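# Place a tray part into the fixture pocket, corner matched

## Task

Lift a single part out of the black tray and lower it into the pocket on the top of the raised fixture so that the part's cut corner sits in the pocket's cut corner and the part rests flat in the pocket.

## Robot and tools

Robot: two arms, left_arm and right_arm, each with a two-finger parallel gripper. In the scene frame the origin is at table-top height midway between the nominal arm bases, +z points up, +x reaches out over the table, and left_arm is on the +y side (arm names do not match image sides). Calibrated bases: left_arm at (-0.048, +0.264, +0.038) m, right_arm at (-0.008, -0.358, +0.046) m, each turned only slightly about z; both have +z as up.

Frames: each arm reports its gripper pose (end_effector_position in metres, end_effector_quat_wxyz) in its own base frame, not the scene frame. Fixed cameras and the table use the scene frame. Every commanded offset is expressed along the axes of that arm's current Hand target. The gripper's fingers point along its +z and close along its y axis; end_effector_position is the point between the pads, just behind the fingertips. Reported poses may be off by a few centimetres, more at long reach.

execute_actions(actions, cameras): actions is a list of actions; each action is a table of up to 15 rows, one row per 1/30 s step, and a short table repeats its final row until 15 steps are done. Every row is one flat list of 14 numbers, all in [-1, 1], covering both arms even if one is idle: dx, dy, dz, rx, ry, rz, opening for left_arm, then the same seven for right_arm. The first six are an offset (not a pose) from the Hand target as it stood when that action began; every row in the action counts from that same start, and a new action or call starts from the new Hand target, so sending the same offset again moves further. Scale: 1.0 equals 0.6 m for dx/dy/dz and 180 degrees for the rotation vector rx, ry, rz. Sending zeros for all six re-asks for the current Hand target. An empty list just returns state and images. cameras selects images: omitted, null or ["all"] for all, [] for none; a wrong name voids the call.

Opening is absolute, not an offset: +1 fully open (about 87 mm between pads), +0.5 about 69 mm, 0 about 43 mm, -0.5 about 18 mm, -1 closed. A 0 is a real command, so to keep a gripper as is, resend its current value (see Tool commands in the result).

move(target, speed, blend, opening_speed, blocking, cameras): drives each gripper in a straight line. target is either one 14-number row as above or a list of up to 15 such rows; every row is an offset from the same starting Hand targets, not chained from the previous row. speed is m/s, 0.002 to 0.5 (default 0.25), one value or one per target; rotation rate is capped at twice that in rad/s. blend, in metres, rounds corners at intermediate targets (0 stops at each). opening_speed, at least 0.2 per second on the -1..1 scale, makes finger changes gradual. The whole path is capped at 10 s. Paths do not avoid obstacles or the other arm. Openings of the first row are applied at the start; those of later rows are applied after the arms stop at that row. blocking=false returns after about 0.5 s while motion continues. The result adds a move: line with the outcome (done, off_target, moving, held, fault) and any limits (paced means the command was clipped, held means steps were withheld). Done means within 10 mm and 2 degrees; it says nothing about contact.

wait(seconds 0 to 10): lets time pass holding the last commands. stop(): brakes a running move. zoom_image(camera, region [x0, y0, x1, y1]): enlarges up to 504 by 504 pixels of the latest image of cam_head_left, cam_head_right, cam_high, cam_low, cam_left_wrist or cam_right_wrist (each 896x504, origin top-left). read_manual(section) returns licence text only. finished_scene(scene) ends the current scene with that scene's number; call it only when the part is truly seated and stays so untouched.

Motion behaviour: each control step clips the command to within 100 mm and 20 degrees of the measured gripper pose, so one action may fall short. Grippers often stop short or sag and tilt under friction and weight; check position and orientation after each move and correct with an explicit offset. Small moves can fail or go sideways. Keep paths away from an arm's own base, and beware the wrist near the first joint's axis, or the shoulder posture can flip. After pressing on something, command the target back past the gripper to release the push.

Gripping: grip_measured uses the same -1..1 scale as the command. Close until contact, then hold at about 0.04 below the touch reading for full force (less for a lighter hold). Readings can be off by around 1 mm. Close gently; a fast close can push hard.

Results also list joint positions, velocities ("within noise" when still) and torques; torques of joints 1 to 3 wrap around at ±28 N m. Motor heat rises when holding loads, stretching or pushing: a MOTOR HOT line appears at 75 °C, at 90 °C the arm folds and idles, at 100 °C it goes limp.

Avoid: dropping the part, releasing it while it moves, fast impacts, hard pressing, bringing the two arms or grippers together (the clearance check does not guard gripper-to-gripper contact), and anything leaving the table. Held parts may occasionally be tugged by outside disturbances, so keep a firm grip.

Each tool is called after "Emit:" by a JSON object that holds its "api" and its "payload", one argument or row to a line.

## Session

Emit:
{"api": "execute_actions", "payload": {
  "actions": []
}}

Scene clock: 0.00 s.
left_arm: end_effector_position=(+0.3885, +0.0514, +0.0629) grip_measured=+1.000 end_effector_quat_wxyz=(+0.590, -0.097, +0.797, +0.090) | right_arm: end_effector_position=(+0.4033, +0.0054, +0.0674) grip_measured=+0.986 end_effector_quat_wxyz=(+0.595, +0.008, +0.803, -0.025)
Joint positions: left_arm=[0.035 1.56 0.39 0.869 -0.227 -0.04 1] | right_arm=[0.059 1.574 0.433 0.845 0.105 0.001 0.993]
Joint velocities: within noise
Joint torques (N m): no reading
Motor temperatures (°C): left_arm=[18 23 20 20 18 18 18] | right_arm=[21 22 22 25 20 19 17]
Heat: left arm: 23 °C; right arm: 25 °C.
Hand target: left_arm +0.3924, +0.0516, +0.0708; +0.599, -0.098, +0.790, +0.089 | right_arm +0.4063, +0.0056, +0.0735; +0.602, +0.008, +0.798, -0.024
Tool commands: left_gripper/opening=+1.0 right_gripper/opening=+1.0

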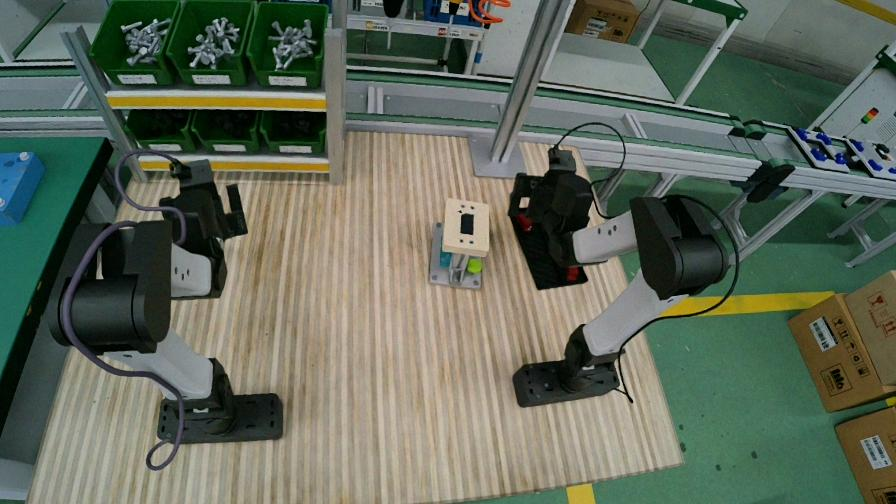

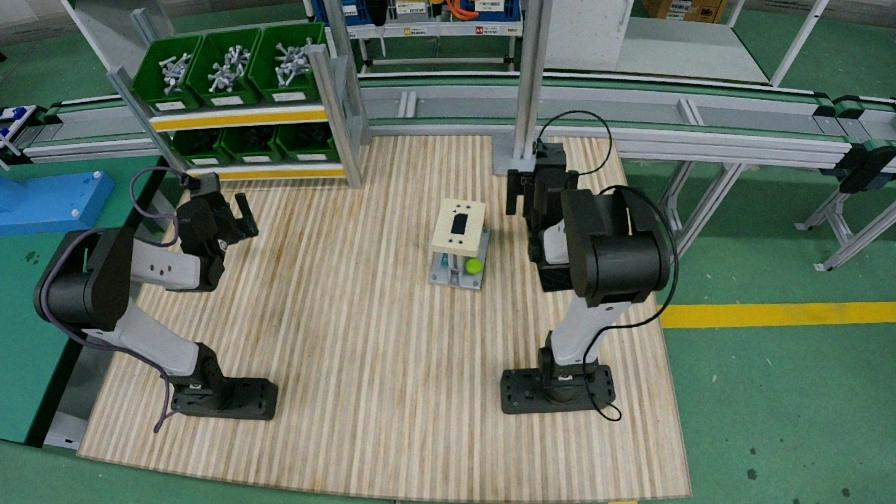

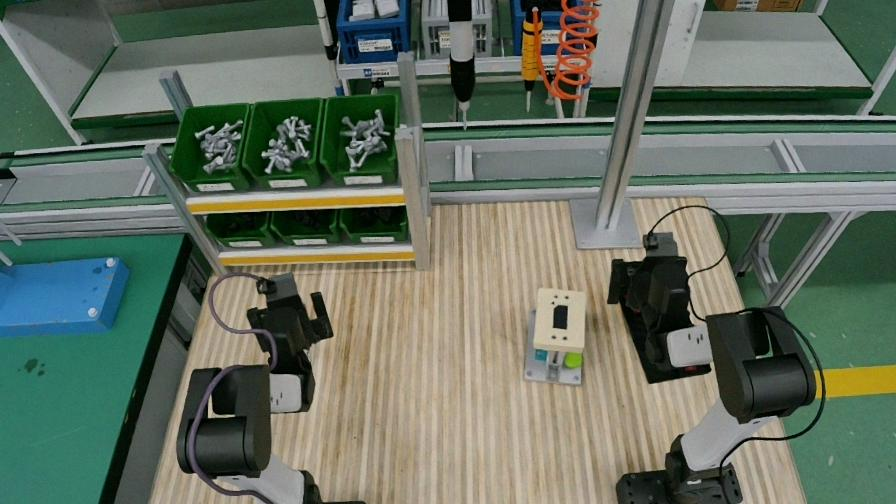

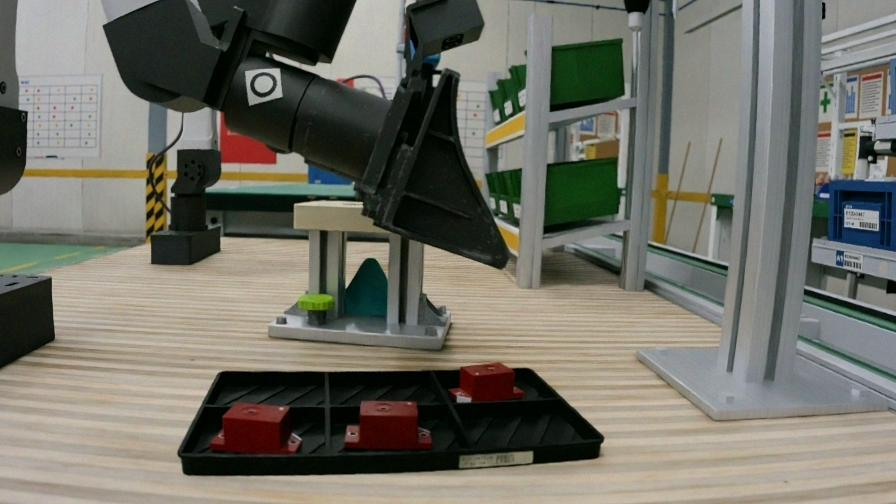

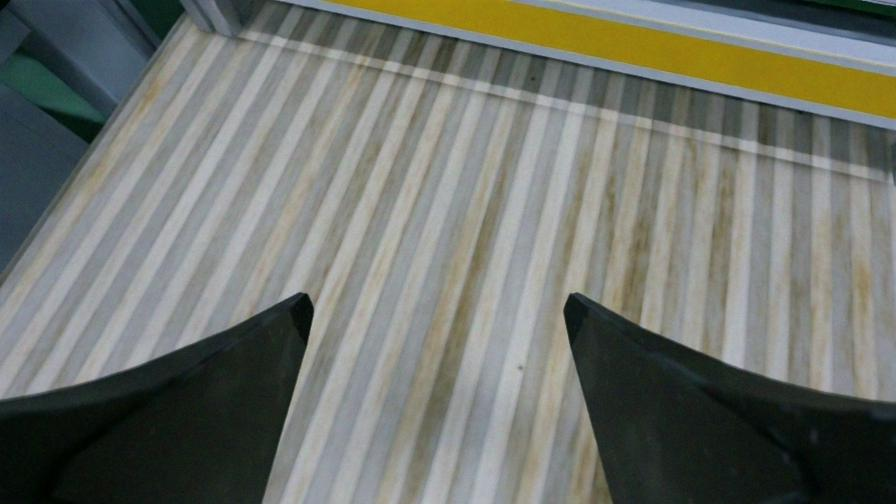

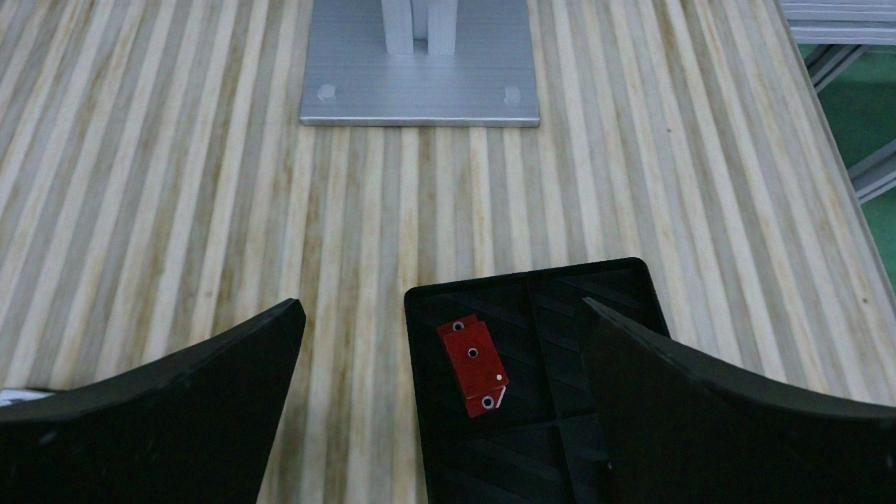

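Emit:
{"api": "move", "payload": {
  "target": [0,0,0,0,0,0,1,-0.19,0,-0.22,0,0.41,0,1],
  "cameras": ["cam_right_wrist","cam_high"]
}}

Emit:
{"api": "zoom_image", "payload": {
  "camera": "cam_right_wrist",
  "region": [200, 0, 600, 300]
}}

Emit:
{"api": "zoom_image", "payload": {
  "camera": "cam_high",
  "region": [500, 260, 740, 400]
}}

Scene clock: 9.07 s.
left_arm: end_effector_position=(+0.3885, +0.0514, +0.0629) grip_measured=+1.000 end_effector_quat_wxyz=(+0.590, -0.097, +0.797, +0.090) | right_arm: end_effector_position=(+0.3127, +0.0145, +0.2074) grip_measured=+0.986 end_effector_quat_wxyz=(+0.067, +0.014, +0.998, -0.014)
Joint positions: left_arm=[0.035 1.56 0.39 0.869 -0.227 -0.04 1] | right_arm=[0.057 1.825 1.954 -1.569 0.038 0.082 0.993]
Joint velocities: within noise
Joint torques (N m): left_arm=[-0.27 -6.3 6.35 2 0.04 0.01] | right_arm=[-0.64 -9.63 6.69 0.41 -0.11 0]
Motor temperatures (°C): left_arm=[18 24 21 22 18 18 18] | right_arm=[21 23 22 26 20 19 17]
Heat: left arm: 24 °C; right arm: 26 °C.
Hand target: left_arm +0.3924, +0.0516, +0.0708; +0.599, -0.098, +0.790, +0.089 | right_arm +0.3109, +0.0137, +0.2193; +0.002, +0.021, +1.000, -0.014
Off the commanded pose: left_arm 0.009 m, 1 deg | right_arm 0.012 m, 7 deg.
joint sent to its limit (right arm) — joint 4 (wrist pitch), lower limit. The joint targets are off in orientation, not in position.
move: off_target (right_arm)
Images, in order (width x height): cam_high 896x504, cam_right_wrist 896x504.

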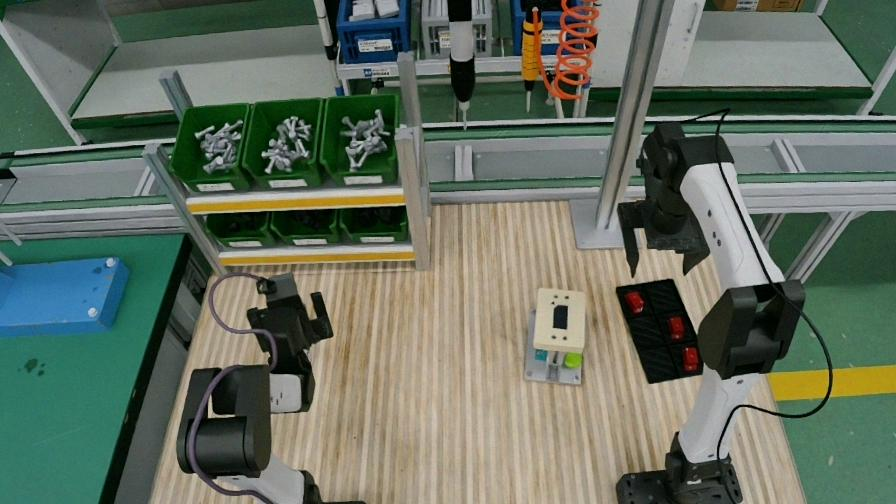

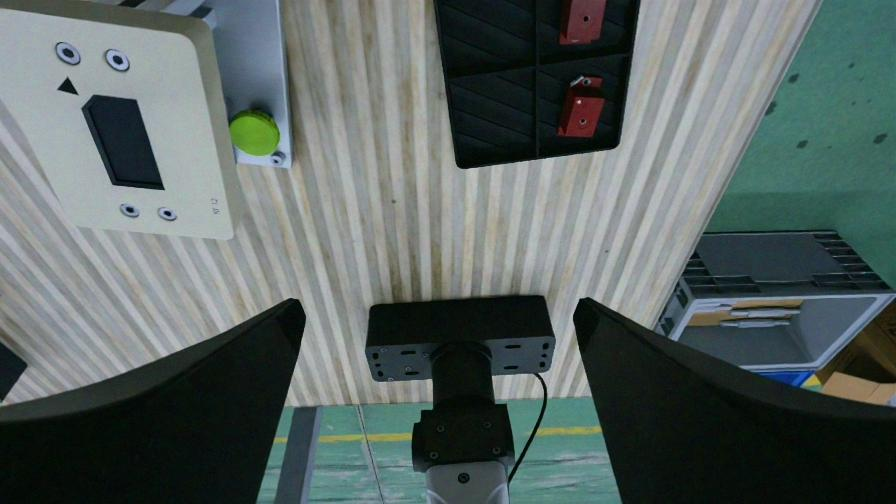

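Scaled by 1.260 from the camera's 896x504 image, which has a finer 1280x720 frame.

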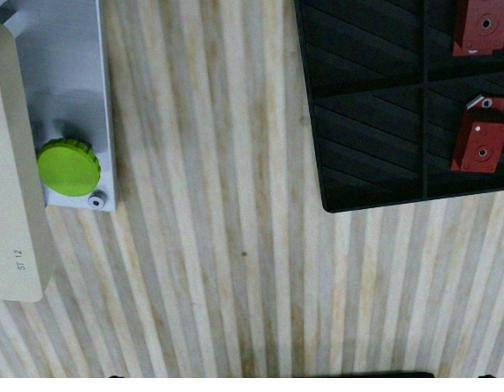

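Scaled by 2.100 from the camera's 896x504 image, which has a finer 1280x720 frame.

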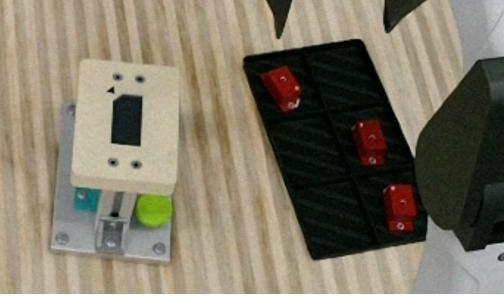

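Emit:
{"api": "move", "payload": {
  "target": [0,0,0,0,0,0,1,0.09,-0.18,0.298,0,0,0,0.3],
  "cameras": ["cam_right_wrist"]
}}

Emit:
{"api": "zoom_image", "payload": {
  "camera": "cam_right_wrist",
  "region": [260, 60, 640, 360]
}}

Scene clock: 25.17 s.
left_arm: end_effector_position=(+0.3885, +0.0514, +0.0629) grip_measured=+1.000 end_effector_quat_wxyz=(+0.590, -0.097, +0.797, +0.090) | right_arm: end_effector_position=(+0.2540, -0.0969, +0.0460) grip_measured=+0.300 end_effector_quat_wxyz=(+0.003, +0.023, +1.000, -0.017)
Joint positions: left_arm=[0.035 1.56 0.39 0.869 -0.227 -0.04 1] | right_arm=[-0.305 1.754 1.201 -1.004 0.031 -0.26 0.65]
Joint velocities: within noise
Joint torques (N m): left_arm=[-0.28 -6.28 6.35 2 0.04 0.01] | right_arm=[-0.25 -6.68 4.71 0.4 -0.11 -0.12]
Motor temperatures (°C): left_arm=[18 24 22 24 18 18 18] | right_arm=[21 26 23 26 20 19 17]
Heat: left arm: 24 °C; right arm: 26 °C.
Hand target: left_arm +0.3924, +0.0516, +0.0708; +0.599, -0.098, +0.790, +0.089 | right_arm +0.2531, -0.0970, +0.0433; +0.002, +0.021, +1.000, -0.014
Off the commanded pose: left_arm 0.009 m, 1 deg | right_arm 0.003 m, 0 deg.
move: done
Images, in order (width x height): cam_right_wrist 896x504.

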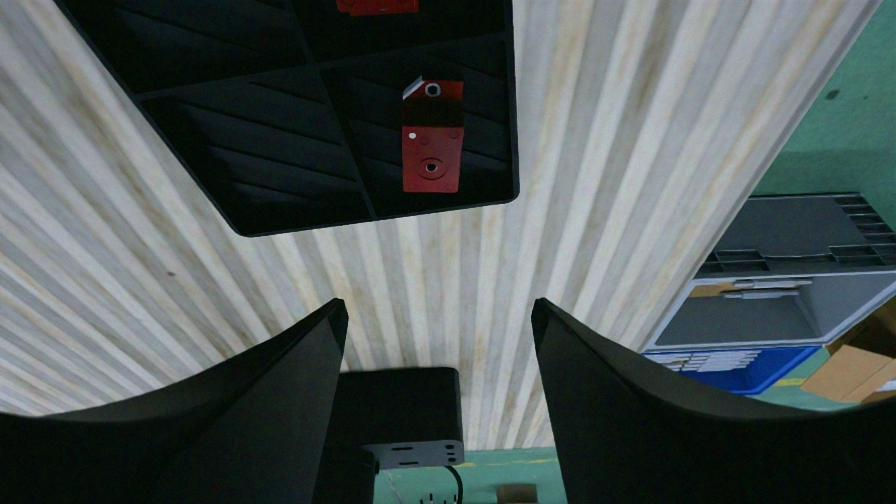

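Scaled by 1.326 from the camera's 896x504 image, which has a finer 1280x720 frame.

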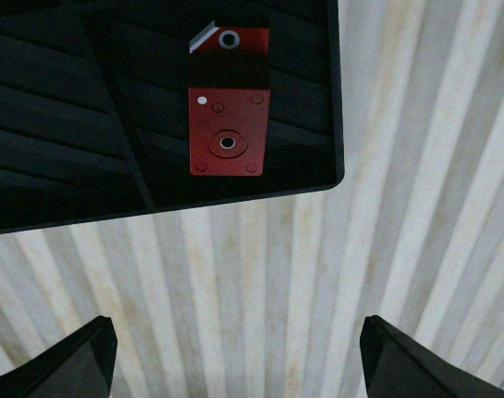

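Emit:
{"api": "move", "payload": {
  "target": [0,0,0,0,0,0,1,-0.008,0.008,0.1,-0.01,0,0,0.1],
  "cameras": ["cam_right_wrist"]
}}

Emit:
{"api": "zoom_image", "payload": {
  "camera": "cam_right_wrist",
  "region": [260, 120, 640, 400]
}}

Scene clock: 32.07 s.
left_arm: end_effector_position=(+0.3885, +0.0514, +0.0629) grip_measured=+1.000 end_effector_quat_wxyz=(+0.590, -0.097, +0.797, +0.090) | right_arm: end_effector_position=(+0.2593, -0.0938, -0.0144) grip_measured=+0.100 end_effector_quat_wxyz=(+0.002, +0.021, +1.000, -0.003)
Joint positions: left_arm=[0.035 1.56 0.39 0.869 -0.227 -0.04 1] | right_arm=[-0.305 1.873 1.089 -0.782 0.004 -0.263 0.55]
Joint velocities: within noise
Joint torques (N m): left_arm=[-0.27 -6.3 6.35 2 0.04 0.01] | right_arm=[-0.53 -7.08 4.38 0.37 -0.16 -0.1]
Motor temperatures (°C): left_arm=[18 25 22 24 18 18 18] | right_arm=[21 26 23 26 20 19 17]
Heat: left arm: 25 °C; right arm: 26 °C.
Hand target: left_arm +0.3924, +0.0516, +0.0708; +0.599, -0.098, +0.790, +0.089 | right_arm +0.2583, -0.0941, -0.0167; +0.003, +0.021, +1.000, +0.001
Off the commanded pose: left_arm 0.009 m, 1 deg | right_arm 0.003 m, 1 deg.
move: done
Images, in order (width x height): cam_right_wrist 896x504.

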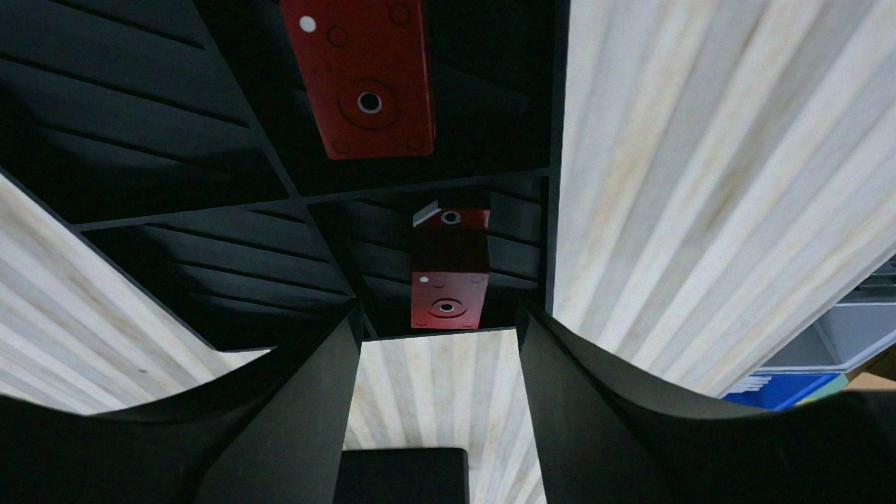

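Scaled by 1.326 from the camera's 896x504 image, which has a finer 1280x720 frame.

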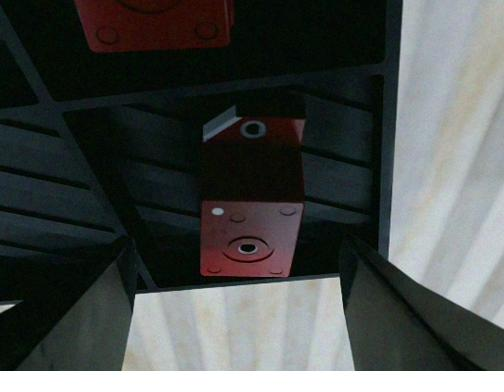

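Emit:
{"api": "move", "payload": {
  "target": [
    [0,0,0,0,0,0,1,-0.002,-0.003,0.018,0,0,0,0.1],
    [0,0,0,0,0,0,1,-0.002,-0.003,0.018,0,0,0,-0.6]
  ],
  "opening_speed": 1,
  "cameras": ["cam_right_wrist"]
}}

Emit:
{"api": "zoom_image", "payload": {
  "camera": "cam_right_wrist",
  "region": [260, 160, 640, 400]
}}

Scene clock: 38.93 s.
left_arm: end_effector_position=(+0.3885, +0.0514, +0.0629) grip_measured=+1.000 end_effector_quat_wxyz=(+0.590, -0.097, +0.797, +0.090) | right_arm: end_effector_position=(+0.2625, -0.0957, -0.0240) grip_measured=-0.426 end_effector_quat_wxyz=(+0.006, +0.020, +1.000, -0.003)
Joint positions: left_arm=[0.035 1.56 0.39 0.869 -0.227 -0.04 1] | right_arm=[-0.308 1.898 1.081 -0.741 0.003 -0.269 0.287]
Joint velocities: within noise
Joint torques (N m): left_arm=[-0.27 -6.3 6.35 2 0.04 0.01] | right_arm=[-0.59 -6.86 4.11 0.38 -0.15 -0.09]
Motor temperatures (°C): left_arm=[18 25 22 25 18 18 18] | right_arm=[21 26 23 25 20 19 17]
Heat: left arm: 25 °C; right arm: 26 °C.
Hand target: left_arm +0.3924, +0.0516, +0.0708; +0.599, -0.098, +0.790, +0.089 | right_arm +0.2595, -0.0958, -0.0276; +0.003, +0.021, +1.000, +0.002
Off the commanded pose: left_arm 0.009 m, 1 deg | right_arm 0.005 m, 1 deg.
move: done
Images, in order (width x height): cam_right_wrist 896x504.

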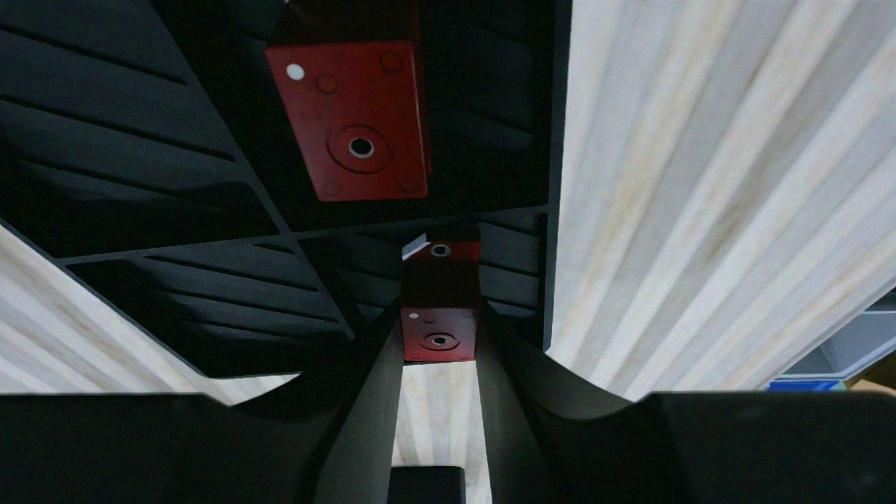

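Scaled by 1.326 from the camera's 896x504 image, which has a finer 1280x720 frame.

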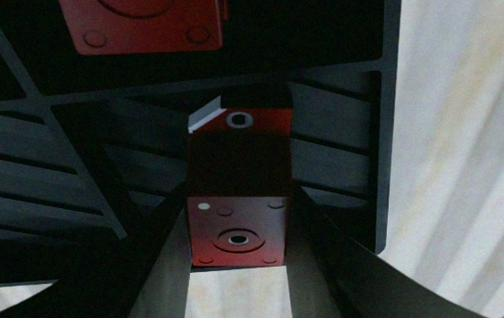

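Emit:
{"api": "move", "payload": {
  "target": [
    [0,0,0,0,0,0,1,0,0,-0.29,0,0,0,-0.6],
    [0,0,0,0,0,0,1,-0.014,0.468,-0.297,0,0,0,-0.6]
  ],
  "blend": 0.04,
  "cameras": ["cam_right_wrist","cam_high"]
}}

Emit:
{"api": "zoom_image", "payload": {
  "camera": "cam_high",
  "region": [490, 240, 620, 400]
}}

Scene clock: 52.67 s.
left_arm: end_effector_position=(+0.3885, +0.0514, +0.0629) grip_measured=+1.000 end_effector_quat_wxyz=(+0.590, -0.097, +0.797, +0.090) | right_arm: end_effector_position=(+0.2746, +0.1831, +0.1455) grip_measured=-0.426 end_effector_quat_wxyz=(-0.004, +0.016, +1.000, -0.001)
Joint positions: left_arm=[0.035 1.56 0.39 0.869 -0.227 -0.04 1] | right_arm=[0.52 1.947 1.849 -1.48 -0.003 0.552 0.287]
Joint velocities: within noise
Joint torques (N m): left_arm=[-0.25 -6.27 6.35 2 0.04 0.01] | right_arm=[-0.21 -8.1 7.97 0.12 0.01 0]
Motor temperatures (°C): left_arm=[18 25 23 26 18 18 18] | right_arm=[21 26 24 25 20 19 18]
Heat: left arm: 26 °C; right arm: 26 °C.
Hand target: left_arm +0.3924, +0.0516, +0.0708; +0.599, -0.098, +0.790, +0.089 | right_arm +0.2786, +0.1839, +0.1515; +0.002, +0.021, +1.000, +0.002
Off the commanded pose: left_arm 0.009 m, 1 deg | right_arm 0.007 m, 1 deg.
move: done
Images, in order (width x height): cam_high 896x504, cam_right_wrist 896x504.

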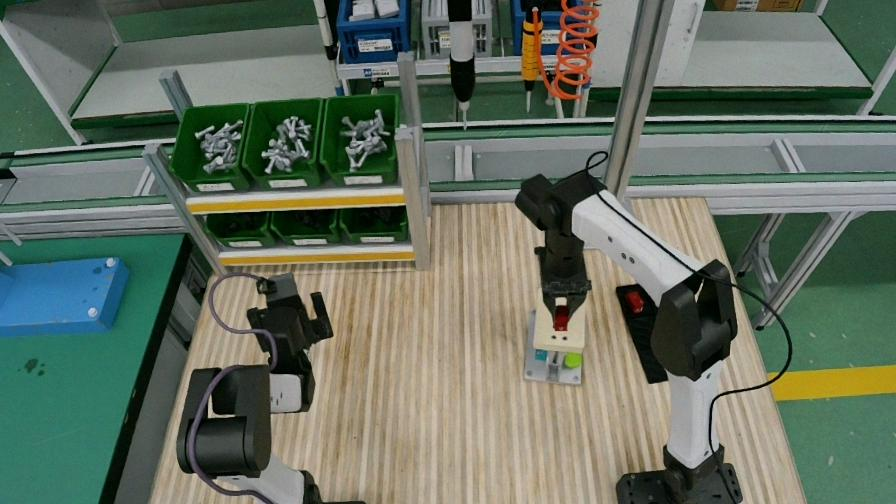

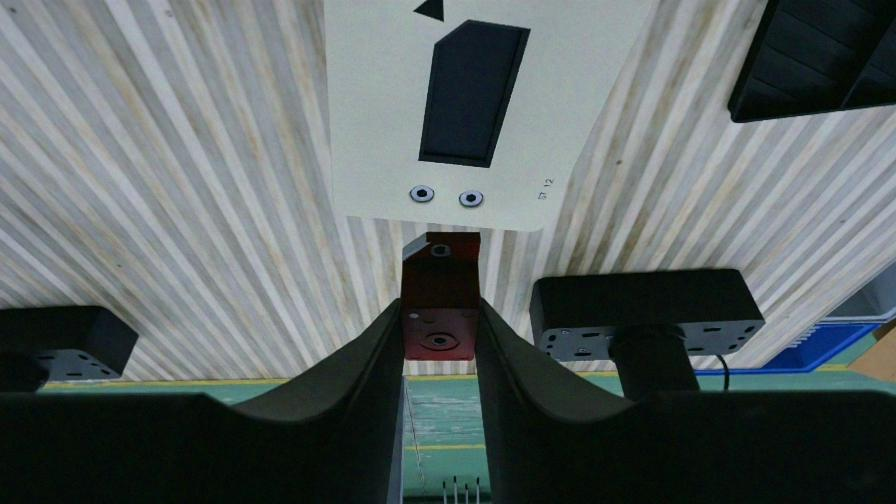

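Scaled by 3.150 from the camera's 896x504 image, which has a finer 1280x720 frame.

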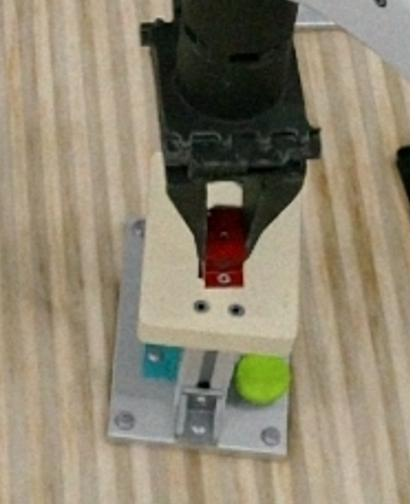

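Emit:
{"api": "move", "payload": {
  "target": [0,0,0,0,0,0,1,-0.061,-0.014,0.039,0,0,0.037,-0.6],
  "speed": 0.15,
  "cameras": ["cam_right_wrist","cam_high"]
}}

Emit:
{"api": "zoom_image", "payload": {
  "camera": "cam_right_wrist",
  "region": [340, 120, 540, 300]
}}

Emit:
{"api": "zoom_image", "payload": {
  "camera": "cam_high",
  "region": [490, 240, 620, 400]
}}

Scene clock: 65.83 s.
left_arm: end_effector_position=(+0.3885, +0.0514, +0.0629) grip_measured=+1.000 end_effector_quat_wxyz=(+0.590, -0.097, +0.797, +0.090) | right_arm: end_effector_position=(+0.3072, +0.1710, +0.1220) grip_measured=-0.426 end_effector_quat_wxyz=(-0.013, +0.075, +0.997, -0.006)
Joint positions: left_arm=[0.035 1.56 0.39 0.869 -0.227 -0.04 1] | right_arm=[0.441 2.048 1.896 -1.448 -0.002 0.59 0.287]
Joint velocities: within noise
Joint torques (N m): left_arm=[-0.25 -6.28 6.35 2 0.04 0.01] | right_arm=[-0.08 -9.14 7.92 0.25 0 0.04]
Motor temperatures (°C): left_arm=[18 25 23 26 18 18 18] | right_arm=[21 27 25 25 20 19 18]
Heat: left arm: 26 °C; right arm: 27 °C.
Hand target: left_arm +0.3924, +0.0516, +0.0708; +0.599, -0.098, +0.790, +0.089 | right_arm +0.3150, +0.1739, +0.1283; +0.002, +0.079, +0.997, +0.002
Off the commanded pose: left_arm 0.009 m, 1 deg | right_arm 0.010 m, 2 deg.
move: done
Images, in order (width x height): cam_high 896x504, cam_right_wrist 896x504.

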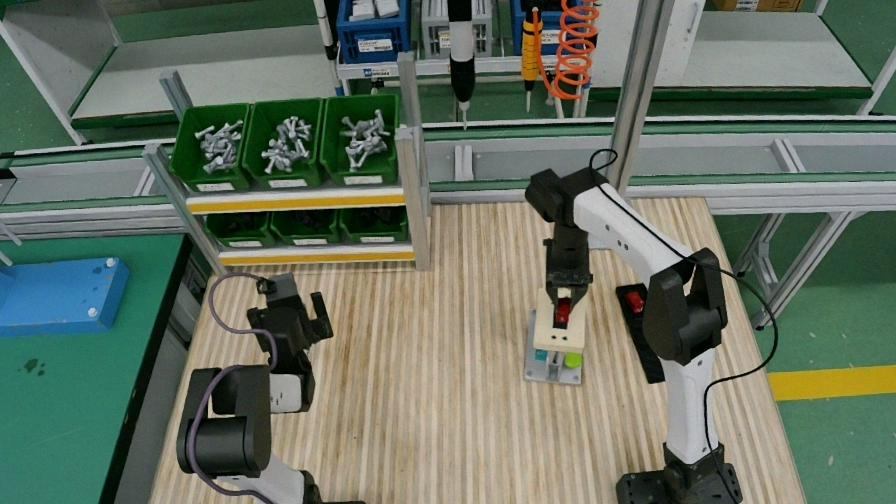

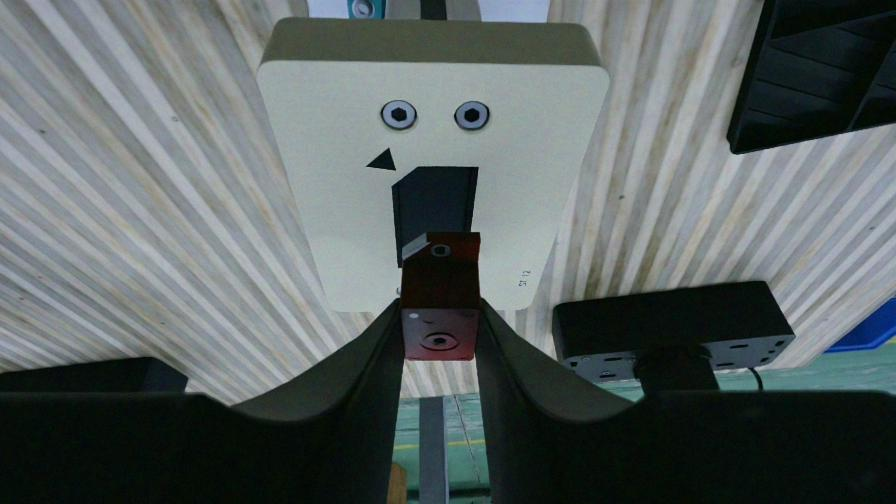

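Scaled by 2.520 from the camera's 896x504 image, which has a finer 1280x720 frame.

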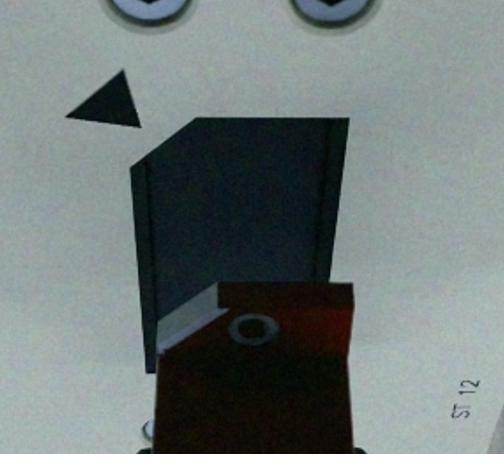

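Scaled by 3.150 from the camera's 896x504 image, which has a finer 1280x720 frame.

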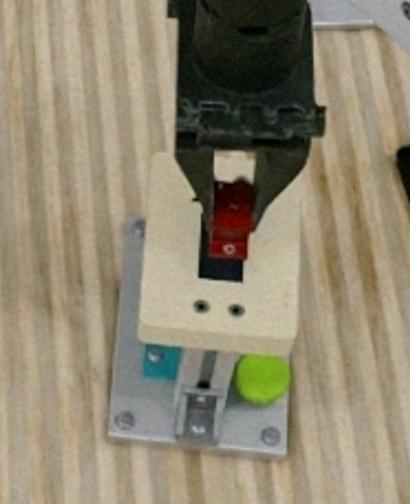

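Move down about 18 mm, left 2, +x 4.

Emit:
{"api": "move", "payload": {
  "target": [0,0,0,0,0,0,1,-0.006,0.004,0.03,0,0,0,-0.6],
  "speed": 0.08,
  "cameras": ["cam_right_wrist","cam_high"]
}}

Emit:
{"api": "zoom_image", "payload": {
  "camera": "cam_right_wrist",
  "region": [340, 120, 540, 300]
}}

Emit:
{"api": "zoom_image", "payload": {
  "camera": "cam_high",
  "region": [490, 240, 620, 400]
}}

Scene clock: 82.77 s.
left_arm: end_effector_position=(+0.3885, +0.0514, +0.0629) grip_measured=+1.000 end_effector_quat_wxyz=(+0.590, -0.097, +0.797, +0.090) | right_arm: end_effector_position=(+0.3191, +0.1766, +0.1129) grip_measured=-0.426 end_effector_quat_wxyz=(+0.004, +0.075, +0.997, +0.003)
Joint positions: left_arm=[0.035 1.56 0.39 0.869 -0.227 -0.04 1] | right_arm=[0.441 2.061 1.885 -1.385 -0.002 0.591 0.287]
Joint velocities: within noise
Joint torques (N m): left_arm=[-0.27 -6.28 6.35 2 0.04 0.01] | right_arm=[-0.08 -9.17 4.97 0.35 0 0.02]
Motor temperatures (°C): left_arm=[18 25 23 27 18 18 18] | right_arm=[21 28 25 25 20 19 18]
Heat: left arm: 27 °C; right arm: 28 °C.
Hand target: left_arm +0.3924, +0.0516, +0.0708; +0.599, -0.098, +0.790, +0.089 | right_arm +0.3190, +0.1758, +0.1103; +0.002, +0.079, +0.997, +0.002
Off the commanded pose: left_arm 0.009 m, 1 deg | right_arm 0.003 m, 1 deg.
move: done
Images, in order (width x height): cam_high 896x504, cam_right_wrist 896x504.

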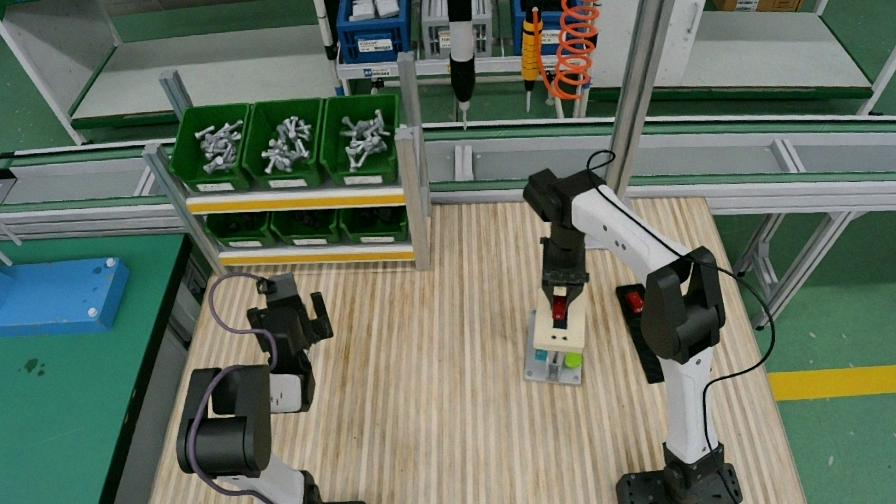

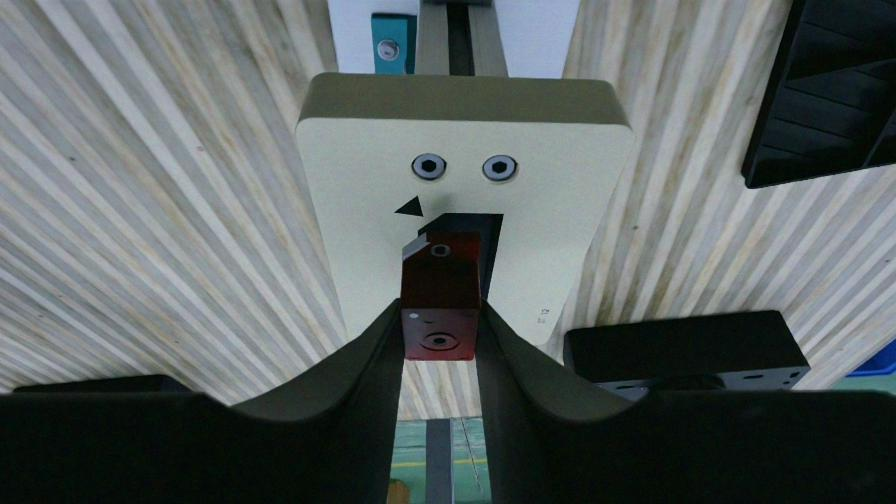

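Scaled by 2.520 from the camera's 896x504 image, which has a finer 1280x720 frame.

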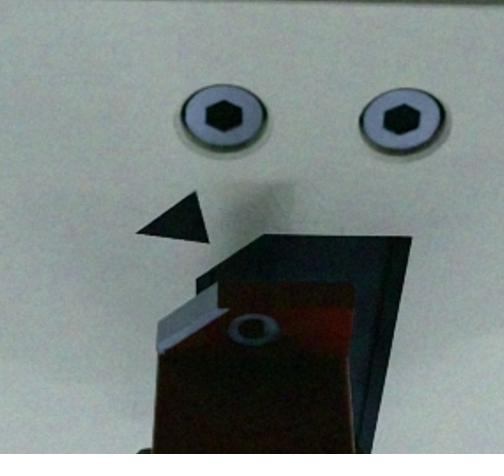

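Scaled by 3.150 from the camera's 896x504 image, which has a finer 1280x720 frame.

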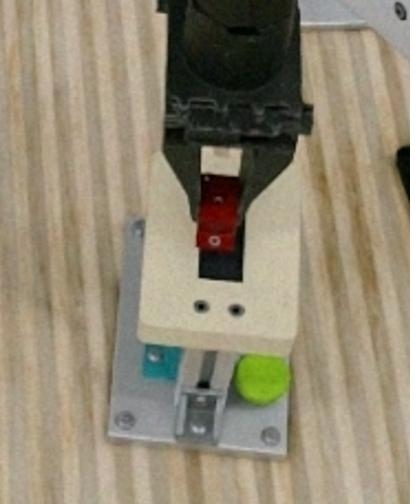

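Emit:
{"api": "move", "payload": {
  "target": [0,0,0,0,0,0,1,0.0115,-0.0075,0.015,0,0,0,-0.6],
  "speed": 0.06,
  "cameras": ["cam_right_wrist","cam_high"]
}}

Emit:
{"api": "zoom_image", "payload": {
  "camera": "cam_right_wrist",
  "region": [340, 120, 540, 300]
}}

Emit:
{"api": "zoom_image", "payload": {
  "camera": "cam_high",
  "region": [490, 240, 620, 400]
}}

Scene clock: 88.40 s.
left_arm: end_effector_position=(+0.3885, +0.0514, +0.0629) grip_measured=+1.000 end_effector_quat_wxyz=(+0.590, -0.097, +0.797, +0.090) | right_arm: end_effector_position=(+0.3121, +0.1733, +0.0981) grip_measured=-0.426 end_effector_quat_wxyz=(-0.005, +0.076, +0.997, -0.002)
Joint positions: left_arm=[0.035 1.56 0.39 0.869 -0.227 -0.04 1] | right_arm=[0.441 2.048 1.805 -1.339 -0.002 0.592 0.287]
Joint velocities: within noise
Joint torques (N m): left_arm=[-0.28 -6.28 6.34 2 0.04 0.01] | right_arm=[-0.03 -11.17 4.29 0.37 0 0.02]
Motor temperatures (°C): left_arm=[18 25 23 27 18 18 18] | right_arm=[21 28 25 25 20 19 18]
Heat: left arm: 27 °C; right arm: 28 °C.
Hand target: left_arm +0.3924, +0.0516, +0.0708; +0.599, -0.098, +0.790, +0.089 | right_arm +0.3116, +0.1725, +0.1013; +0.003, +0.079, +0.997, +0.002
Off the commanded pose: left_arm 0.009 m, 1 deg | right_arm 0.003 m, 1 deg.
move: done
Images, in order (width x height): cam_high 896x504, cam_right_wrist 896x504.

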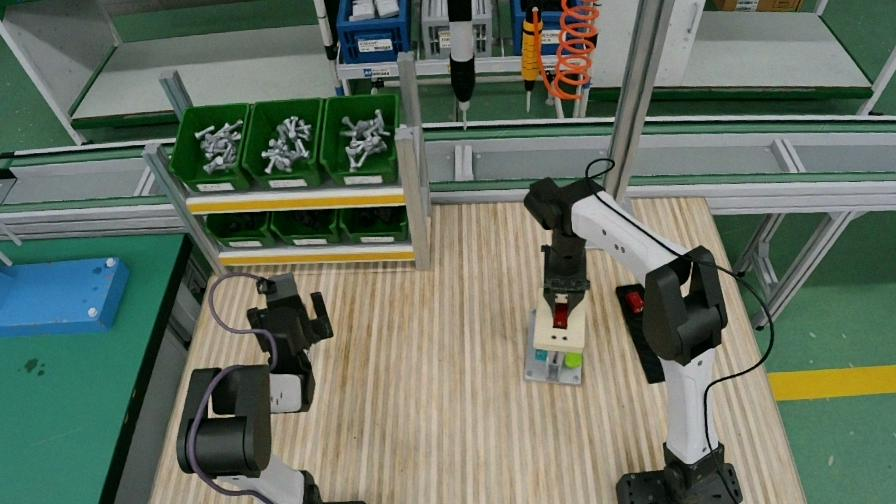

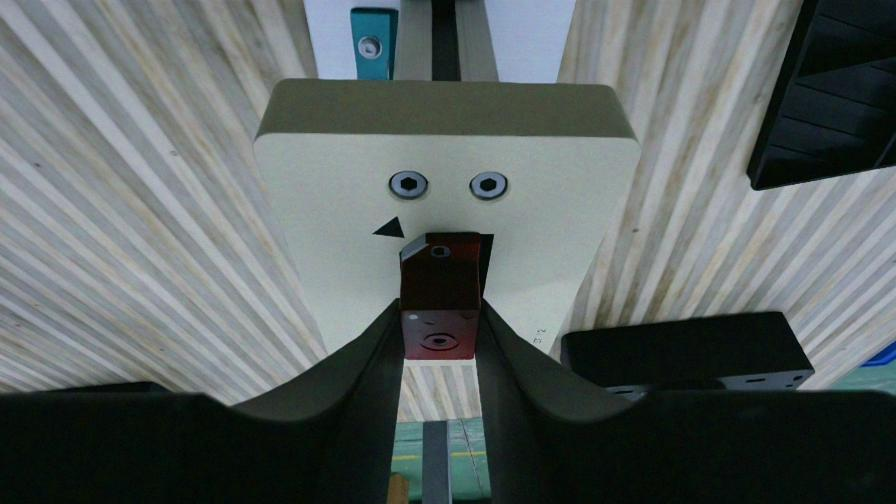

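Scaled by 2.520 from the camera's 896x504 image, which has a finer 1280x720 frame.

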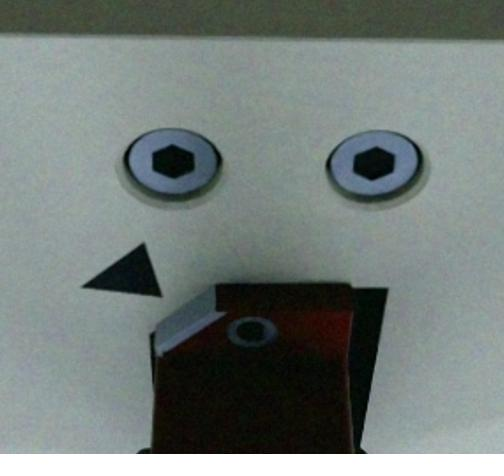

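Scaled by 3.150 from the camera's 896x504 image, which has a finer 1280x720 frame.

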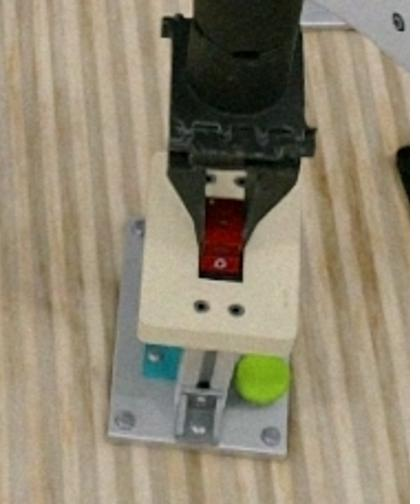

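Emit:
{"api": "move", "payload": {
  "target": [0,0,0,0,0,0,1,0,-0.0018,0.014,0,0,0,-0.6],
  "speed": 0.05,
  "cameras": ["cam_right_wrist","cam_high"]
}}

Emit:
{"api": "zoom_image", "payload": {
  "camera": "cam_right_wrist",
  "region": [340, 120, 540, 300]
}}

Emit:
{"api": "zoom_image", "payload": {
  "camera": "cam_high",
  "region": [490, 240, 620, 400]
}}

Scene clock: 95.40 s.
left_arm: end_effector_position=(+0.3885, +0.0514, +0.0629) grip_measured=+1.000 end_effector_quat_wxyz=(+0.590, -0.097, +0.797, +0.090) | right_arm: end_effector_position=(+0.3117, +0.1732, +0.0970) grip_measured=-0.426 end_effector_quat_wxyz=(+0.001, +0.076, +0.997, +0.002)
Joint positions: left_arm=[0.035 1.56 0.39 0.869 -0.227 -0.04 1] | right_arm=[0.441 2.031 1.777 -1.313 -0.002 0.592 0.287]
Joint velocities: within noise
Joint torques (N m): left_arm=[-0.25 -6.3 6.37 2 0.03 0.01] | right_arm=[-0.25 -9.7 3.71 0.49 0 0]
Motor temperatures (°C): left_arm=[18 26 23 27 18 18 18] | right_arm=[20 29 25 25 20 19 18]
Heat: left arm: 27 °C; right arm: 29 °C.
Hand target: left_arm +0.3924, +0.0516, +0.0708; +0.599, -0.098, +0.790, +0.089 | right_arm +0.3115, +0.1715, +0.0929; +0.003, +0.079, +0.997, +0.002
Off the commanded pose: left_arm 0.009 m, 1 deg | right_arm 0.004 m, 0 deg.
move: done
Images, in order (width x height): cam_high 896x504, cam_right_wrist 896x504.

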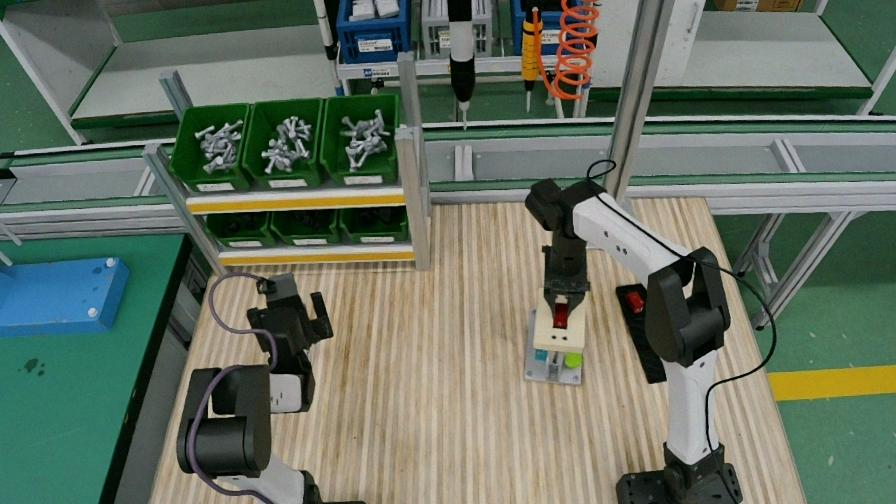

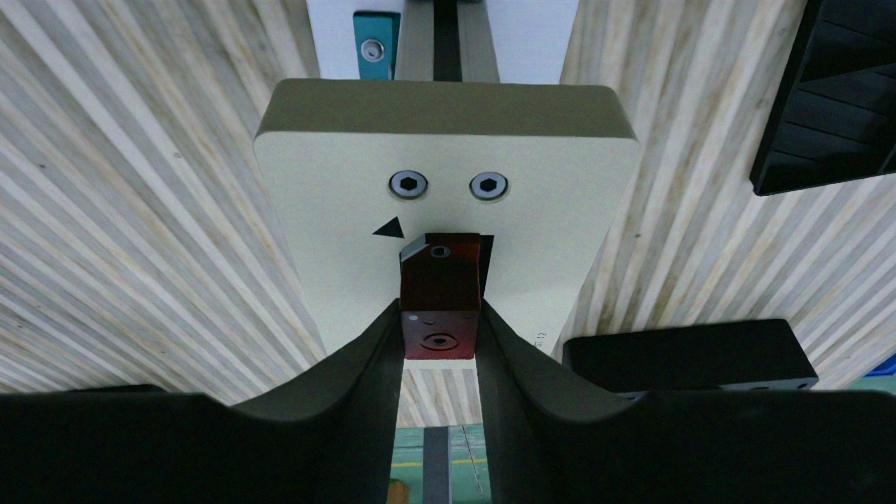

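Scaled by 2.520 from the camera's 896x504 image, which has a finer 1280x720 frame.

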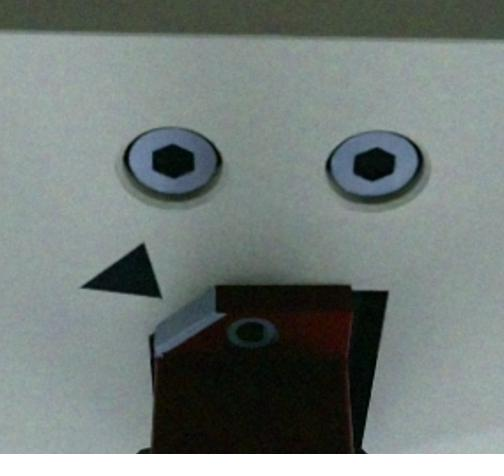

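Scaled by 3.150 from the camera's 896x504 image, which has a finer 1280x720 frame.

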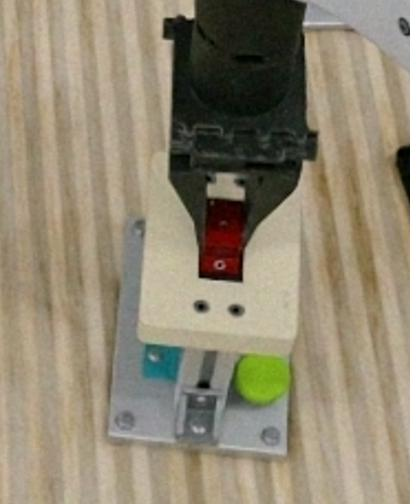

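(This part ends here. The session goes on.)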